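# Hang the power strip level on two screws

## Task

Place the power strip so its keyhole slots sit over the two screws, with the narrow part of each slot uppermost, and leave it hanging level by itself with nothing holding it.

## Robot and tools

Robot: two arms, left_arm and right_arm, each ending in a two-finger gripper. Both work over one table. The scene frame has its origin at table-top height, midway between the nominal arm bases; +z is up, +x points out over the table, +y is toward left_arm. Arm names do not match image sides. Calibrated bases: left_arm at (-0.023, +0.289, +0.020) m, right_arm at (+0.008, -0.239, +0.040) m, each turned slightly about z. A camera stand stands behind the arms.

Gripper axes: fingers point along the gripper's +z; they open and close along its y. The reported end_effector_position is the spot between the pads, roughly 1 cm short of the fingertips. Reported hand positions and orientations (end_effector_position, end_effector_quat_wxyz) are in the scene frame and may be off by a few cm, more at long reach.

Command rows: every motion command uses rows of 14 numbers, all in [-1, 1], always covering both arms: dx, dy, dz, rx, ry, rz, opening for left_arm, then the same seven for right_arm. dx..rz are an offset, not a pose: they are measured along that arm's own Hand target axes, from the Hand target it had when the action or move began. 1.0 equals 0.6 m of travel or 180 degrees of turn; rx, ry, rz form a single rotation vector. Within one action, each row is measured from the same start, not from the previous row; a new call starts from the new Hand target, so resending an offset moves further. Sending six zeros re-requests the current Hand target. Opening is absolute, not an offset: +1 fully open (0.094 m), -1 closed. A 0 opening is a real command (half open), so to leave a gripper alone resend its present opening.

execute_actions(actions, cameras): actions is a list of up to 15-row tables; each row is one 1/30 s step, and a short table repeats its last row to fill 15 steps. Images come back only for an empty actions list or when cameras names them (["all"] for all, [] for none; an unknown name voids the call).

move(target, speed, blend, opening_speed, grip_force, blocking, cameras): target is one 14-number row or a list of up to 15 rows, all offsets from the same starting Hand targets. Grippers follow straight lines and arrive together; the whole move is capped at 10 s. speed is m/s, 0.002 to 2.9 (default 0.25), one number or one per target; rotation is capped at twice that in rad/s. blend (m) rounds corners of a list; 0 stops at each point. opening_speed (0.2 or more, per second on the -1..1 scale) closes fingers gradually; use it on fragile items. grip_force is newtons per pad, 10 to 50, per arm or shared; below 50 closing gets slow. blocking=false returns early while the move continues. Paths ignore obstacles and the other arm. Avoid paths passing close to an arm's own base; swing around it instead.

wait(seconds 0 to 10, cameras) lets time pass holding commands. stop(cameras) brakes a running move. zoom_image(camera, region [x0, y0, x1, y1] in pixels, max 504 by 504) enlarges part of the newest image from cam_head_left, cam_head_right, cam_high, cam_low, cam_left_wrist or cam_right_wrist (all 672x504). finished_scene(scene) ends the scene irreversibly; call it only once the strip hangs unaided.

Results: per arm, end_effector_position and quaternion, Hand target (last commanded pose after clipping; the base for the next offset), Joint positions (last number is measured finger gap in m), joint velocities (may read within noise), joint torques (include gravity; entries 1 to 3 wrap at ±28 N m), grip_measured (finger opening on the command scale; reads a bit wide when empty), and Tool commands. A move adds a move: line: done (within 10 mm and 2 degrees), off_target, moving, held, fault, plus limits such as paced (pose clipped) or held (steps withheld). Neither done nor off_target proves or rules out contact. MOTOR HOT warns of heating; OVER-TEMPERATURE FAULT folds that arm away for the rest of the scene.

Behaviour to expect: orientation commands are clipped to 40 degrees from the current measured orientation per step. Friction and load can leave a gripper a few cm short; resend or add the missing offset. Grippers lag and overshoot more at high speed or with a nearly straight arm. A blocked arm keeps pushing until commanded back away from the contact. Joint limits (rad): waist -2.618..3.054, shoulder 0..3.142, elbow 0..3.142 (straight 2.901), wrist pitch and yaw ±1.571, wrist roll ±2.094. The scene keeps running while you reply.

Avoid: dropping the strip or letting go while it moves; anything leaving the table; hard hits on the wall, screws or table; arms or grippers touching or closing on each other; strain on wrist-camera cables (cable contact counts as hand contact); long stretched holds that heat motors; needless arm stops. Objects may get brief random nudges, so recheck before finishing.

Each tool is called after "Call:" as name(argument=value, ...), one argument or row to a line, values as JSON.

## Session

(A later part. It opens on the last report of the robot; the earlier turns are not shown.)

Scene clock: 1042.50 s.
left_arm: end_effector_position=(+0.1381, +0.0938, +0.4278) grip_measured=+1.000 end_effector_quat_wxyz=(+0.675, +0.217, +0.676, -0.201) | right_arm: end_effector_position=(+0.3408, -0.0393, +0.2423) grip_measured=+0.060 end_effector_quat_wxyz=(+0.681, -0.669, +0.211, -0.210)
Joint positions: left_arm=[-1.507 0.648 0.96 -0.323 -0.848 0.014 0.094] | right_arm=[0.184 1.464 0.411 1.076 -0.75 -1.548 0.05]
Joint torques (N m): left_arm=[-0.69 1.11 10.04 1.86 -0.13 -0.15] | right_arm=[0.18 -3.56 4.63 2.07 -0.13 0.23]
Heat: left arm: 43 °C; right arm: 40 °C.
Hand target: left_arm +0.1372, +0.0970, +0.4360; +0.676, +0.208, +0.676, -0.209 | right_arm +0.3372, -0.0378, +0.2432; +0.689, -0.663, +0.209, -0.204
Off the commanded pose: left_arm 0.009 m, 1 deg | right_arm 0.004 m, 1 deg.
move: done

Call:
move(
  target=[0,0,0,0,0,0,1, 0,0.004,0,0,0,0.001,-0.3],
  speed=0.015,
)

Call:
move(
  target=[0,0,0,0,0,0,1, 0,0.004,0,0,0,0,-0.3],
  speed=0.015,
  cameras=["cam_left_wrist"],
)

Call:
zoom_image(
  camera="cam_left_wrist",
  region=[290, 130, 410, 250],
)

Call:
zoom_image(
  camera="cam_left_wrist",
  region=[290, 260, 410, 380],
)

Scene clock: 1047.40 s.
left_arm: end_effector_position=(+0.1381, +0.0938, +0.4278) grip_measured=+1.000 end_effector_quat_wxyz=(+0.675, +0.217, +0.676, -0.201) | right_arm: end_effector_position=(+0.3402, -0.0394, +0.2423) grip_measured=+0.060 end_effector_quat_wxyz=(+0.684, -0.666, +0.208, -0.214)
Joint positions: left_arm=[-1.507 0.648 0.96 -0.323 -0.848 0.014 0.094] | right_arm=[0.184 1.474 0.404 1.106 -0.75 -1.547 0.05]
Joint torques (N m): left_arm=[-0.7 1.14 10.04 1.85 -0.13 -0.15] | right_arm=[0.2 -3.29 4.74 1.89 -0.12 0.25]
Heat: left arm: 43 °C; right arm: 40 °C.
Hand target: left_arm +0.1372, +0.0970, +0.4360; +0.676, +0.208, +0.676, -0.209 | right_arm +0.3372, -0.0377, +0.2406; +0.690, -0.663, +0.210, -0.203
Off the commanded pose: left_arm 0.009 m, 1 deg | right_arm 0.004 m, 1 deg.
move: done

Scene clock: 1048.20 s.
left_arm: end_effector_position=(+0.1381, +0.0938, +0.4278) grip_measured=+1.000 end_effector_quat_wxyz=(+0.675, +0.217, +0.676, -0.201) | right_arm: end_effector_position=(+0.3407, -0.0391, +0.2424) grip_measured=+0.060 end_effector_quat_wxyz=(+0.686, -0.665, +0.205, -0.215)
Joint positions: left_arm=[-1.507 0.648 0.96 -0.323 -0.848 0.014 0.094] | right_arm=[0.184 1.485 0.404 1.125 -0.752 -1.545 0.05]
Joint torques (N m): left_arm=[-0.68 1.13 10.04 1.86 -0.13 -0.15] | right_arm=[0.24 -3.3 4.37 1.85 -0.09 0.21]
Heat: left arm: 43 °C; right arm: 40 °C.
Hand target: left_arm +0.1372, +0.0970, +0.4360; +0.676, +0.208, +0.676, -0.209 | right_arm +0.3372, -0.0376, +0.2383; +0.690, -0.663, +0.210, -0.203
Off the commanded pose: left_arm 0.009 m, 1 deg | right_arm 0.006 m, 2 deg.
move: done
Images, in order (width x height): cam_left_wrist 672x504.

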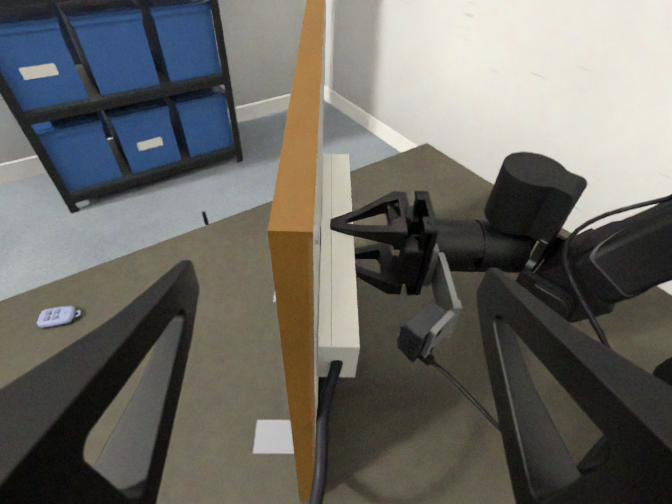

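Scaled by 4.200.

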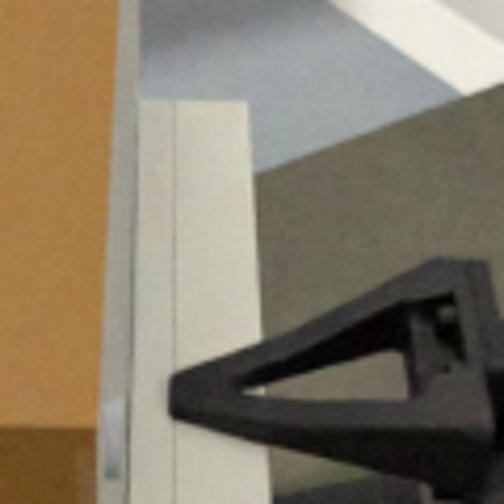

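Scaled by 4.200.

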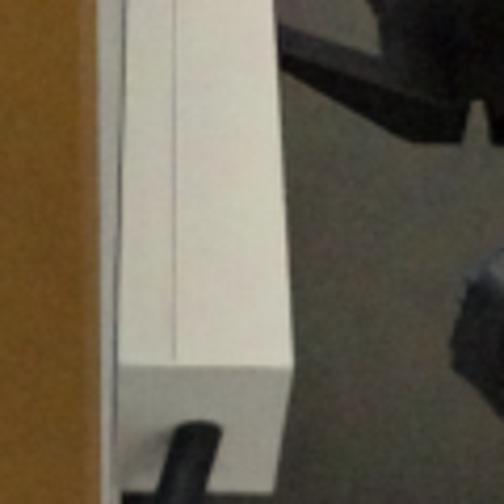

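Call:
move(
  target=[0,0,0,0,0,0,1, 0,-0.007,0,0,0,0,-0.3],
  speed=0.02,
)

Call:
move(
  target=[0,0,0,0,0,0,1, 0,0,0,0,0,0,0.25],
  speed=0.02,
  opening_speed=0.3,
  cameras=["cam_left_wrist"],
)

Scene clock: 1055.43 s.
left_arm: end_effector_position=(+0.1381, +0.0938, +0.4278) grip_measured=+1.000 end_effector_quat_wxyz=(+0.675, +0.217, +0.676, -0.201) | right_arm: end_effector_position=(+0.3406, -0.0390, +0.2420) grip_measured=+0.060 end_effector_quat_wxyz=(+0.686, -0.665, +0.206, -0.213)
Joint positions: left_arm=[-1.507 0.648 0.96 -0.323 -0.848 0.014 0.094] | right_arm=[0.184 1.485 0.404 1.124 -0.753 -1.543 0.05]
Joint torques (N m): left_arm=[-0.7 1.14 10.06 1.85 -0.13 -0.14] | right_arm=[0.21 -4.77 4.88 1.63 -0.08 0.22]
Heat: left arm: 43 °C; right arm: 40 °C.
Hand target: left_arm +0.1372, +0.0970, +0.4360; +0.676, +0.208, +0.676, -0.209 | right_arm +0.3371, -0.0378, +0.2425; +0.690, -0.663, +0.210, -0.203
Off the commanded pose: left_arm 0.009 m, 1 deg | right_arm 0.004 m, 1 deg.
move: done

Scene clock: 1057.47 s.
left_arm: end_effector_position=(+0.1381, +0.0938, +0.4278) grip_measured=+1.000 end_effector_quat_wxyz=(+0.675, +0.217, +0.676, -0.201) | right_arm: end_effector_position=(+0.3406, -0.0390, +0.2424) grip_measured=+0.248 end_effector_quat_wxyz=(+0.687, -0.664, +0.208, -0.212)
Joint positions: left_arm=[-1.507 0.648 0.96 -0.323 -0.848 0.014 0.094] | right_arm=[0.184 1.485 0.404 1.125 -0.753 -1.536 0.059]
Joint torques (N m): left_arm=[-0.69 1.13 10.04 1.86 -0.13 -0.15] | right_arm=[0.23 -4.75 4.94 1.65 -0.09 0.14]
Heat: left arm: 43 °C; right arm: 40 °C.
Hand target: left_arm +0.1372, +0.0970, +0.4360; +0.676, +0.208, +0.676, -0.209 | right_arm +0.3372, -0.0378, +0.2425; +0.690, -0.663, +0.210, -0.203
Off the commanded pose: left_arm 0.009 m, 1 deg | right_arm 0.004 m, 1 deg.
move: done
Images, in order (width x height): cam_left_wrist 672x504.

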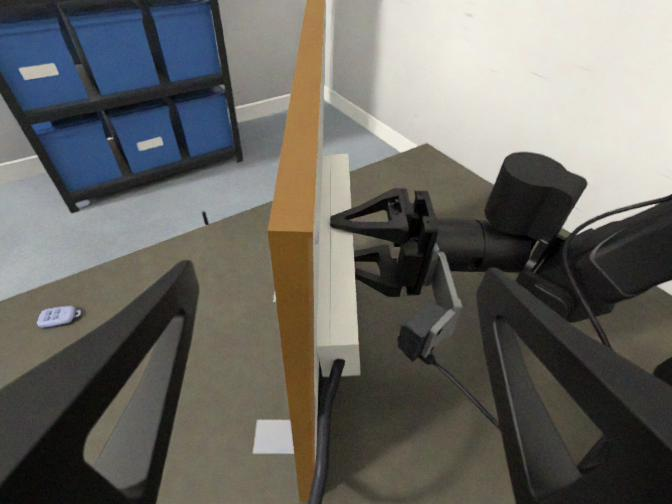

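Call:
move(
  target=[0,0,0,0,0,0,1, 0,0,0,0,0,0,1],
  speed=0.02,
  opening_speed=0.6,
)

Call:
move(
  target=[0,0,0,0,0,0,1, 0,0,-0.2,0,0,0,1],
  speed=0.08,
  cameras=["cam_left_wrist","cam_right_wrist"],
)

Call:
zoom_image(
  camera="cam_left_wrist",
  region=[290, 130, 410, 250],
)

Call:
zoom_image(
  camera="cam_left_wrist",
  region=[290, 260, 410, 380],
)

Scene clock: 1063.93 s.
left_arm: end_effector_position=(+0.1381, +0.0938, +0.4278) grip_measured=+1.000 end_effector_quat_wxyz=(+0.675, +0.217, +0.676, -0.201) | right_arm: end_effector_position=(+0.3406, -0.0390, +0.2424) grip_measured=+0.998 end_effector_quat_wxyz=(+0.687, -0.664, +0.208, -0.212)
Joint positions: left_arm=[-1.507 0.648 0.96 -0.323 -0.848 0.014 0.094] | right_arm=[0.184 1.485 0.404 1.125 -0.753 -1.536 0.094]
Joint torques (N m): left_arm=[-0.7 1.13 10.06 1.86 -0.13 -0.14] | right_arm=[0.21 -4.72 4.94 1.63 -0.09 0.14]
Heat: left arm: 43 °C; right arm: 41 °C.
Hand target: left_arm +0.1372, +0.0970, +0.4360; +0.676, +0.208, +0.676, -0.209 | right_arm +0.3372, -0.0378, +0.2425; +0.690, -0.663, +0.210, -0.203
Off the commanded pose: left_arm 0.009 m, 1 deg | right_arm 0.004 m, 1 deg.
move: done

Scene clock: 1066.20 s.
left_arm: end_effector_position=(+0.1381, +0.0938, +0.4278) grip_measured=+1.000 end_effector_quat_wxyz=(+0.675, +0.217, +0.676, -0.201) | right_arm: end_effector_position=(+0.2742, -0.1370, +0.2401) grip_measured=+0.998 end_effector_quat_wxyz=(+0.688, -0.664, +0.204, -0.209)
Joint positions: left_arm=[-1.507 0.648 0.96 -0.323 -0.848 0.014 0.094] | right_arm=[-0.318 1.197 0.173 1.138 -1.263 -1.46 0.094]
Joint torques (N m): left_arm=[-0.7 1.11 10.04 1.85 -0.13 -0.15] | right_arm=[-0.64 -3.11 4.26 1.32 -0.03 0.17]
Heat: left arm: 43 °C; right arm: 40 °C.
Hand target: left_arm +0.1372, +0.0970, +0.4360; +0.676, +0.208, +0.676, -0.209 | right_arm +0.2701, -0.1372, +0.2385; +0.690, -0.663, +0.210, -0.203
Off the commanded pose: left_arm 0.009 m, 1 deg | right_arm 0.004 m, 1 deg.
move: done
Images, in order (width x height): cam_left_wrist 672x504, cam_right_wrist 672x504.

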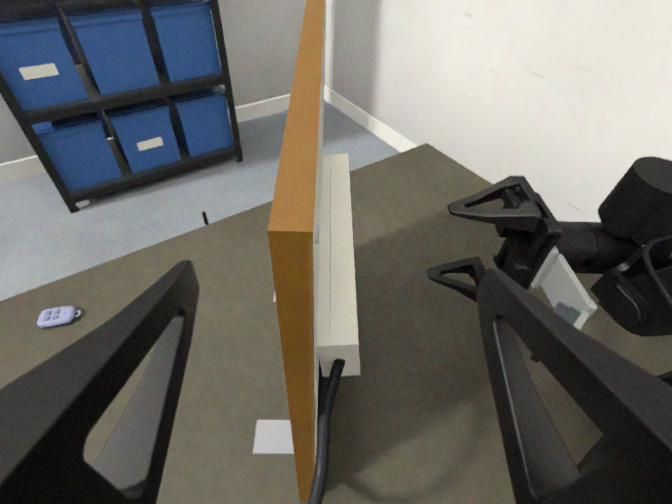

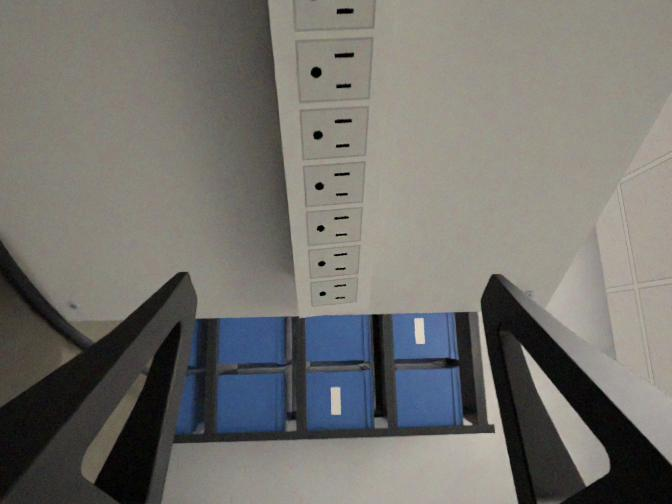

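Scaled by 4.200.

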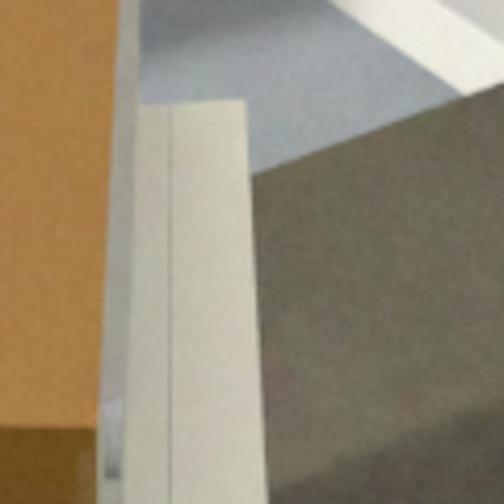

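Scaled by 4.200.

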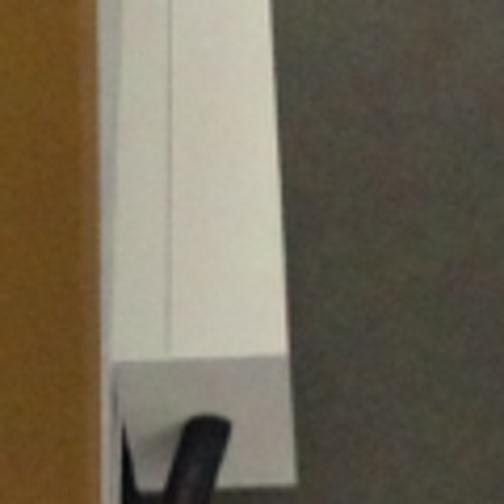

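Call:
move(
  target=[0.2145,0.0208,-0.0342,0.1851,-0.1157,0.2796,1, 0,0,0,0,0,0,1],
  speed=0.15,
  cameras=["cam_left_wrist","cam_high"],
)

Scene clock: 1077.97 s.
left_arm: end_effector_position=(+0.1255, +0.1179, +0.3115) grip_measured=+1.000 end_effector_quat_wxyz=(+0.720, +0.608, +0.313, -0.120) | right_arm: end_effector_position=(+0.2742, -0.1370, +0.2402) grip_measured=+0.998 end_effector_quat_wxyz=(+0.688, -0.664, +0.203, -0.209)
Joint positions: left_arm=[-0.07 0.398 0.338 0.263 1.243 0.737 0.094] | right_arm=[-0.318 1.197 0.173 1.138 -1.263 -1.46 0.094]
Joint torques (N m): left_arm=[0.62 2.11 6.75 1.85 -0.08 0.07] | right_arm=[-0.55 -3 4.33 1.3 -0.03 0.16]
Heat: left arm: 43 °C; right arm: 40 °C.
Hand target: left_arm +0.1274, +0.1188, +0.3073; +0.720, +0.609, +0.313, -0.118 | right_arm +0.2703, -0.1371, +0.2384; +0.690, -0.663, +0.209, -0.203
Off the commanded pose: left_arm 0.005 m, 0 deg | right_arm 0.004 m, 1 deg.
move: done
Images, in order (width x height): cam_high 672x504, cam_left_wrist 672x504.

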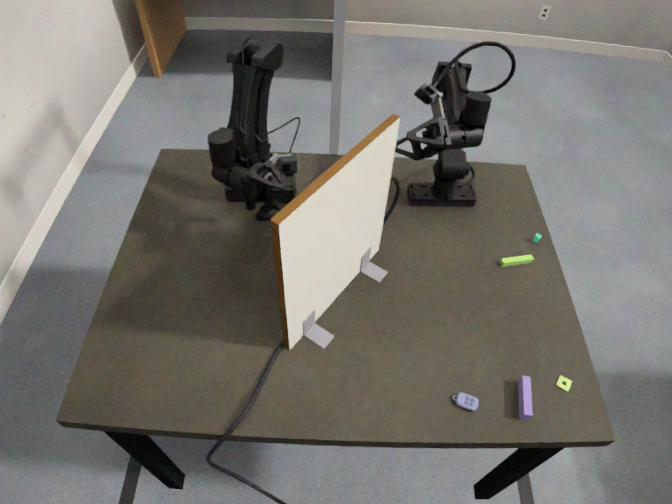

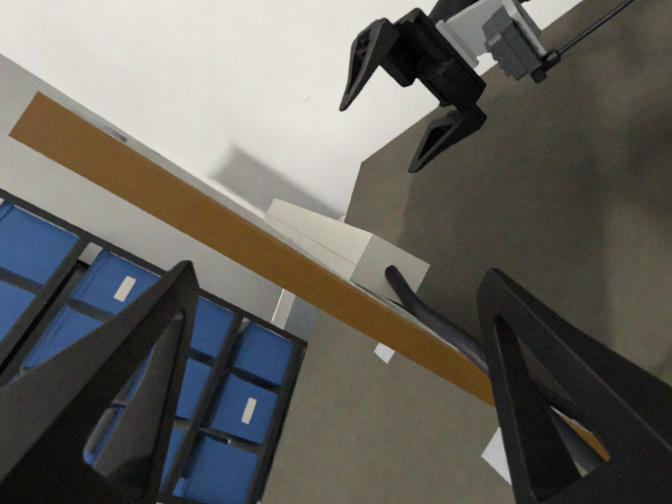

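Call:
zoom_image(
  camera="cam_left_wrist",
  region=[250, 180, 490, 360],
)

Scaled by 2.100.

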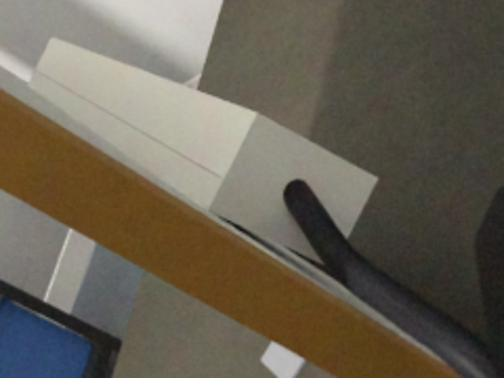

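Call:
wait(
  seconds=0,
  cameras=["cam_head_left","cam_head_right"],
)

Scene clock: 1094.80 s.
left_arm: end_effector_position=(+0.1254, +0.1179, +0.3115) grip_measured=+1.000 end_effector_quat_wxyz=(+0.720, +0.608, +0.313, -0.120) | right_arm: end_effector_position=(+0.2742, -0.1370, +0.2402) grip_measured=+0.998 end_effector_quat_wxyz=(+0.688, -0.664, +0.203, -0.209)
Joint positions: left_arm=[-0.07 0.398 0.338 0.263 1.244 0.737 0.094] | right_arm=[-0.318 1.197 0.173 1.138 -1.263 -1.46 0.094]
Joint torques (N m): left_arm=[0.62 2.11 6.74 1.81 -0.1 0.07] | right_arm=[-0.47 -3 4.31 1.29 -0.03 0.15]
Heat: left arm: 42 °C; right arm: 39 °C.
Hand target: left_arm +0.1273, +0.1188, +0.3073; +0.720, +0.609, +0.313, -0.118 | right_arm +0.2703, -0.1371, +0.2384; +0.690, -0.663, +0.209, -0.203
Tool commands: left_gripper/opening=+1.0 right_gripper/opening=+1.0
Off the commanded pose: left_arm 0.005 m, 0 deg | right_arm 0.004 m, 1 deg.
Images, in order (width x height): cam_head_left 672x504, cam_head_right 672x504.

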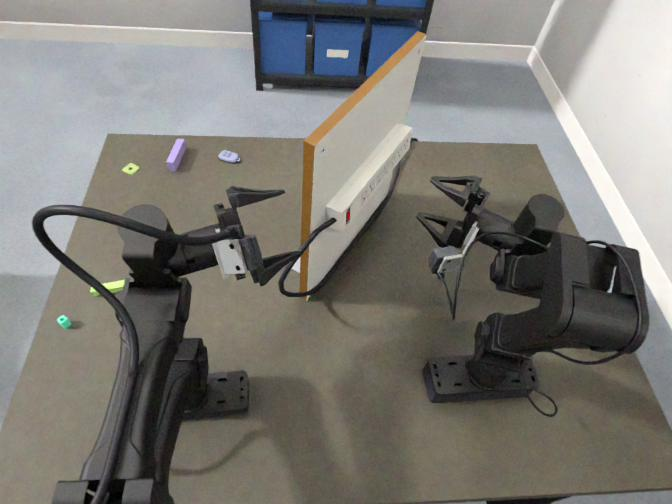

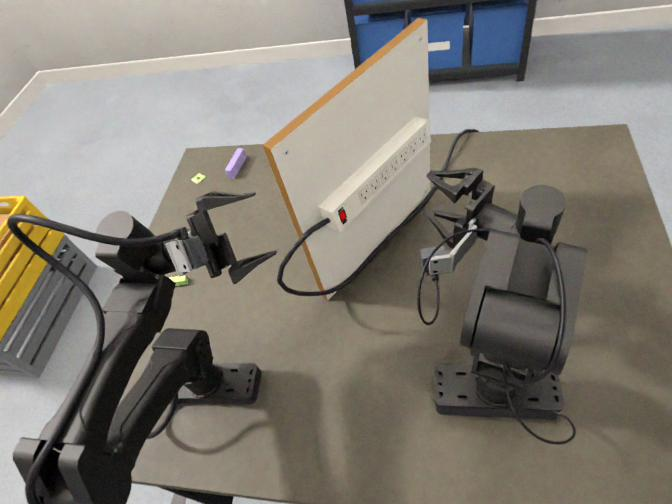

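Call:
zoom_image(
  camera="cam_head_right",
  region=[250, 90, 470, 310],
)

Call:
zoom_image(
  camera="cam_head_left",
  region=[270, 90, 440, 310],
)

Scaled by 2.291.

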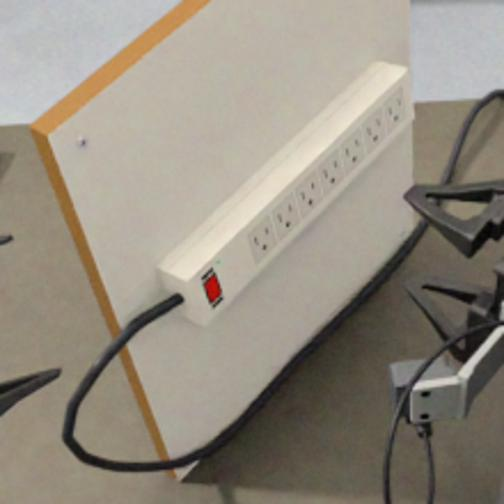

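Scaled by 2.291.

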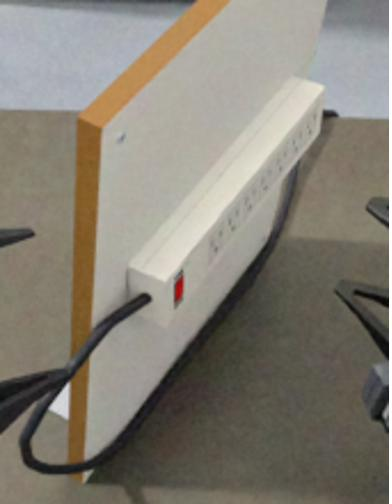

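Call:
move(
  target=[0,0,-0.2,0,0,0,1, 0,0,0,0,0,0,1],
  speed=0.15,
  cameras=["cam_left_wrist","cam_head_right","cam_head_left"],
)

Call:
zoom_image(
  camera="cam_head_right",
  region=[250, 90, 470, 310],
)

Call:
zoom_image(
  camera="cam_left_wrist",
  region=[250, 130, 490, 310],
)

Scene clock: 1139.07 s.
left_arm: end_effector_position=(+0.1371, +0.1987, +0.3089) grip_measured=+1.000 end_effector_quat_wxyz=(+0.702, +0.531, +0.470, +0.065) | right_arm: end_effector_position=(+0.2742, -0.1370, +0.2402) grip_measured=+0.998 end_effector_quat_wxyz=(+0.688, -0.664, +0.203, -0.209)
Joint positions: left_arm=[0.767 0.089 0.31 0.316 1.581 0.401 0.094] | right_arm=[-0.318 1.197 0.173 1.138 -1.263 -1.46 0.094]
Joint torques (N m): left_arm=[0.62 2.35 5.56 1.02 -0.31 -0.05] | right_arm=[-0.53 -3 4.33 1.3 -0.04 0.13]
Heat: left arm: 41 °C; right arm: 38 °C.
Hand target: left_arm +0.0905, +0.2327, +0.2997; +0.720, +0.609, +0.313, -0.118 | right_arm +0.2703, -0.1371, +0.2384; +0.690, -0.663, +0.209, -0.203
Off the commanded pose: left_arm 0.058 m, 29 deg | right_arm 0.004 m, 1 deg.
joint sent to its limit (left arm) — joint 5 (wrist yaw), upper limit. The joint targets are off in position and orientation.
move: off_target (left_arm)
Images, in order (width x height): cam_head_left 672x504, cam_head_right 672x504, cam_left_wrist 672x504.

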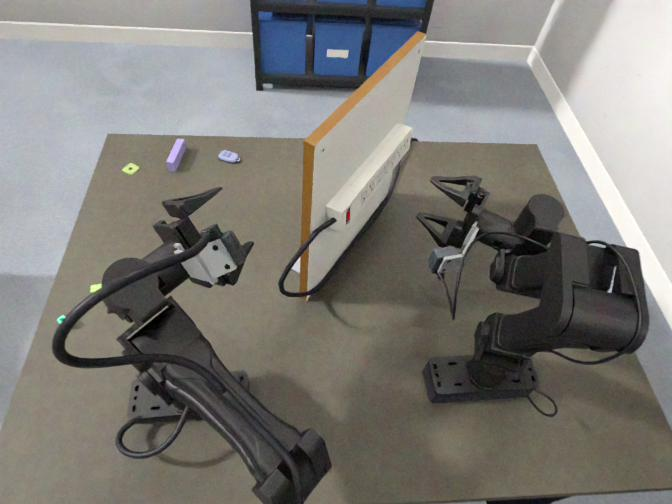

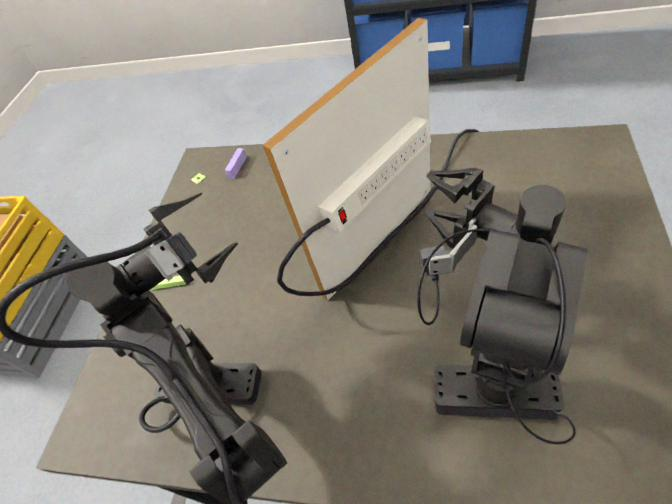

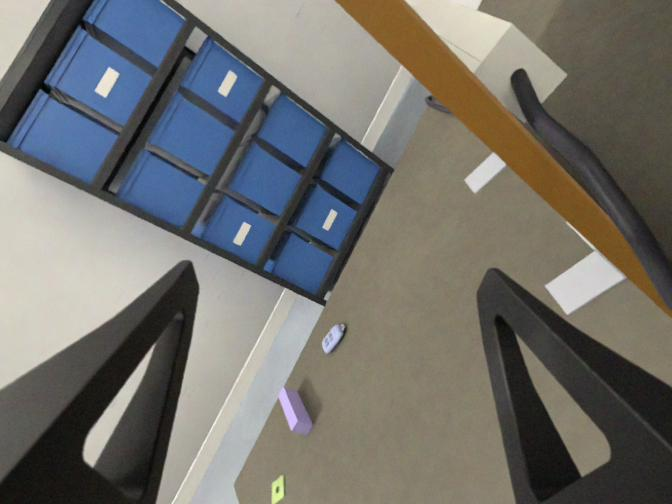

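Scaled by 2.291.

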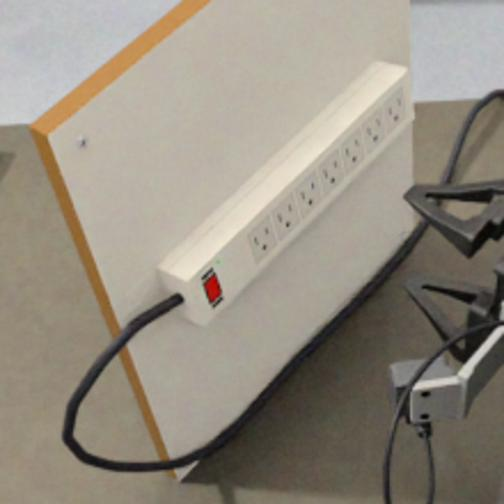

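Scaled by 2.100.

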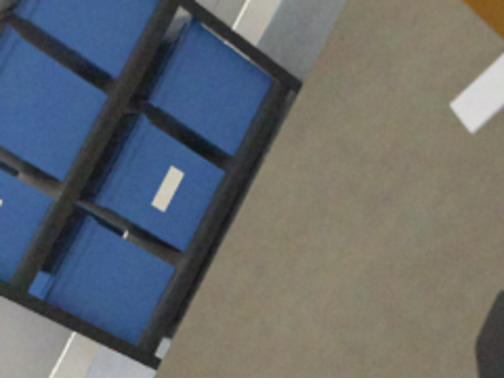

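Call:
zoom_image(
  camera="cam_head_right",
  region=[300, 190, 370, 260],
)

Call:
zoom_image(
  camera="cam_head_left",
  region=[310, 180, 380, 250],
)

Scaled by 7.200.

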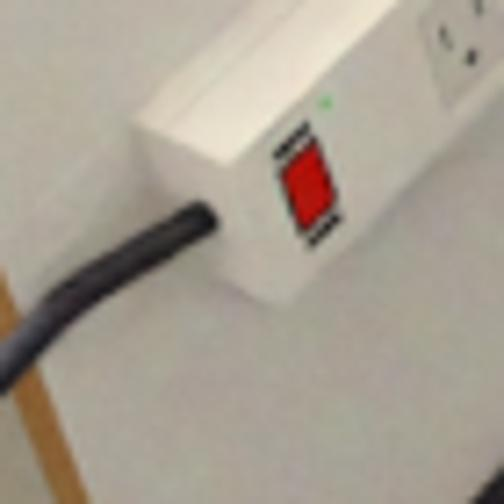

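Scaled by 7.200.

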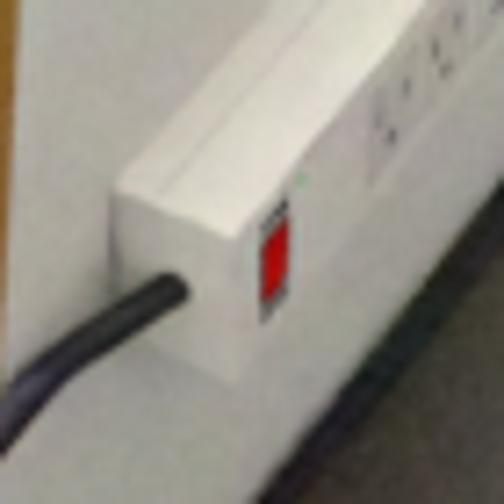

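Call:
move(
  target=[0.0,0.0,0.08,0,0,0,1, 0,0,0,0,0,0,1],
  speed=0.15,
  cameras=["cam_head_right"],
)

Call:
zoom_image(
  camera="cam_head_right",
  region=[260, 10, 440, 145],
)

Call:
zoom_image(
  camera="cam_head_right",
  region=[300, 110, 450, 223],
)

Call:
zoom_image(
  camera="cam_head_right",
  region=[310, 160, 450, 300],
)

Scene clock: 1166.77 s.
left_arm: end_effector_position=(+0.1207, +0.1744, +0.3089) grip_measured=+1.000 end_effector_quat_wxyz=(+0.705, +0.566, +0.427, +0.008) | right_arm: end_effector_position=(+0.2742, -0.1370, +0.2402) grip_measured=+0.998 end_effector_quat_wxyz=(+0.688, -0.664, +0.203, -0.209)
Joint positions: left_arm=[0.608 0.089 0.31 0.316 1.581 0.399 0.094] | right_arm=[-0.318 1.197 0.173 1.138 -1.263 -1.46 0.094]
Joint torques (N m): left_arm=[-0.69 2.39 5.52 1.04 -0.31 -0.04] | right_arm=[-0.57 -3.02 4.31 1.3 -0.02 0.14]
Heat: left arm: 41 °C; right arm: 38 °C.
Hand target: left_arm +0.1053, +0.1871, +0.3027; +0.720, +0.609, +0.313, -0.118 | right_arm +0.2703, -0.1371, +0.2384; +0.690, -0.663, +0.209, -0.203
Off the commanded pose: left_arm 0.021 m, 20 deg | right_arm 0.004 m, 1 deg.
joint sent to its limit (left arm) — joint 5 (wrist yaw), upper limit. The joint targets are off in position and orientation.
move: off_target (left_arm)
Images, in order (width x height): cam_head_right 672x504.

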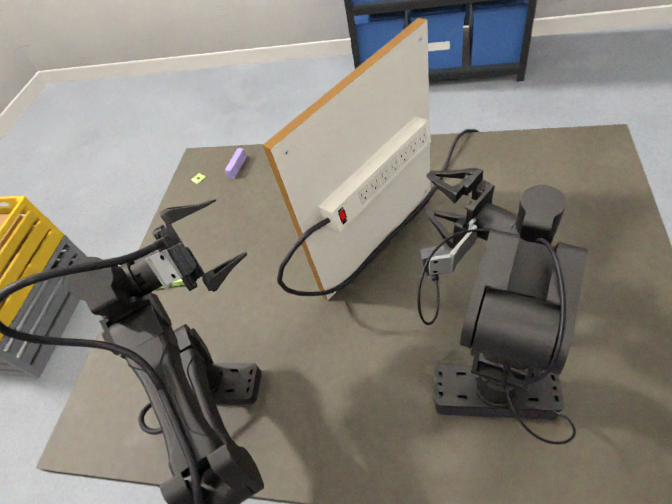

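Scaled by 2.800.

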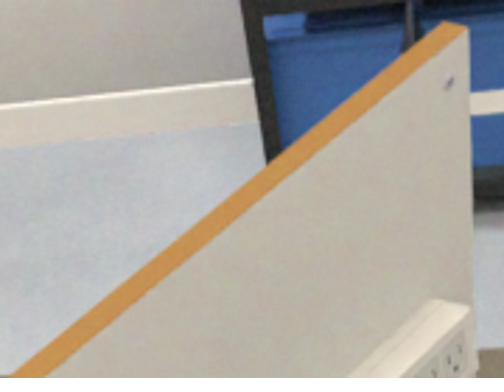

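Scaled by 3.360.

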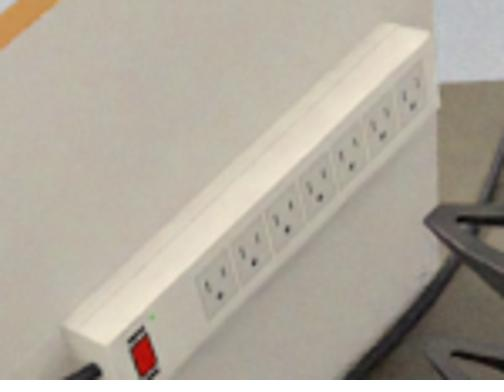

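Scaled by 3.600.

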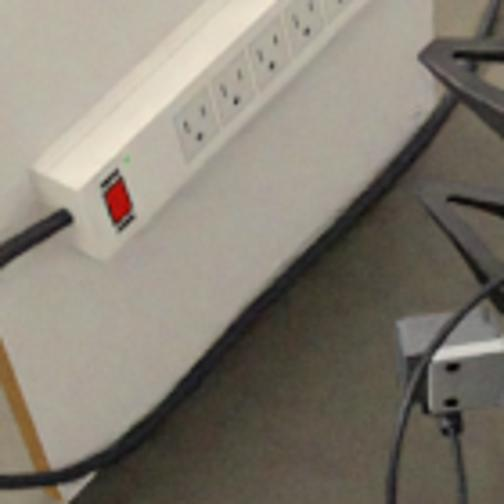

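Call:
finished_scene(
  scene=1,
)

The scene is finished: the task was done.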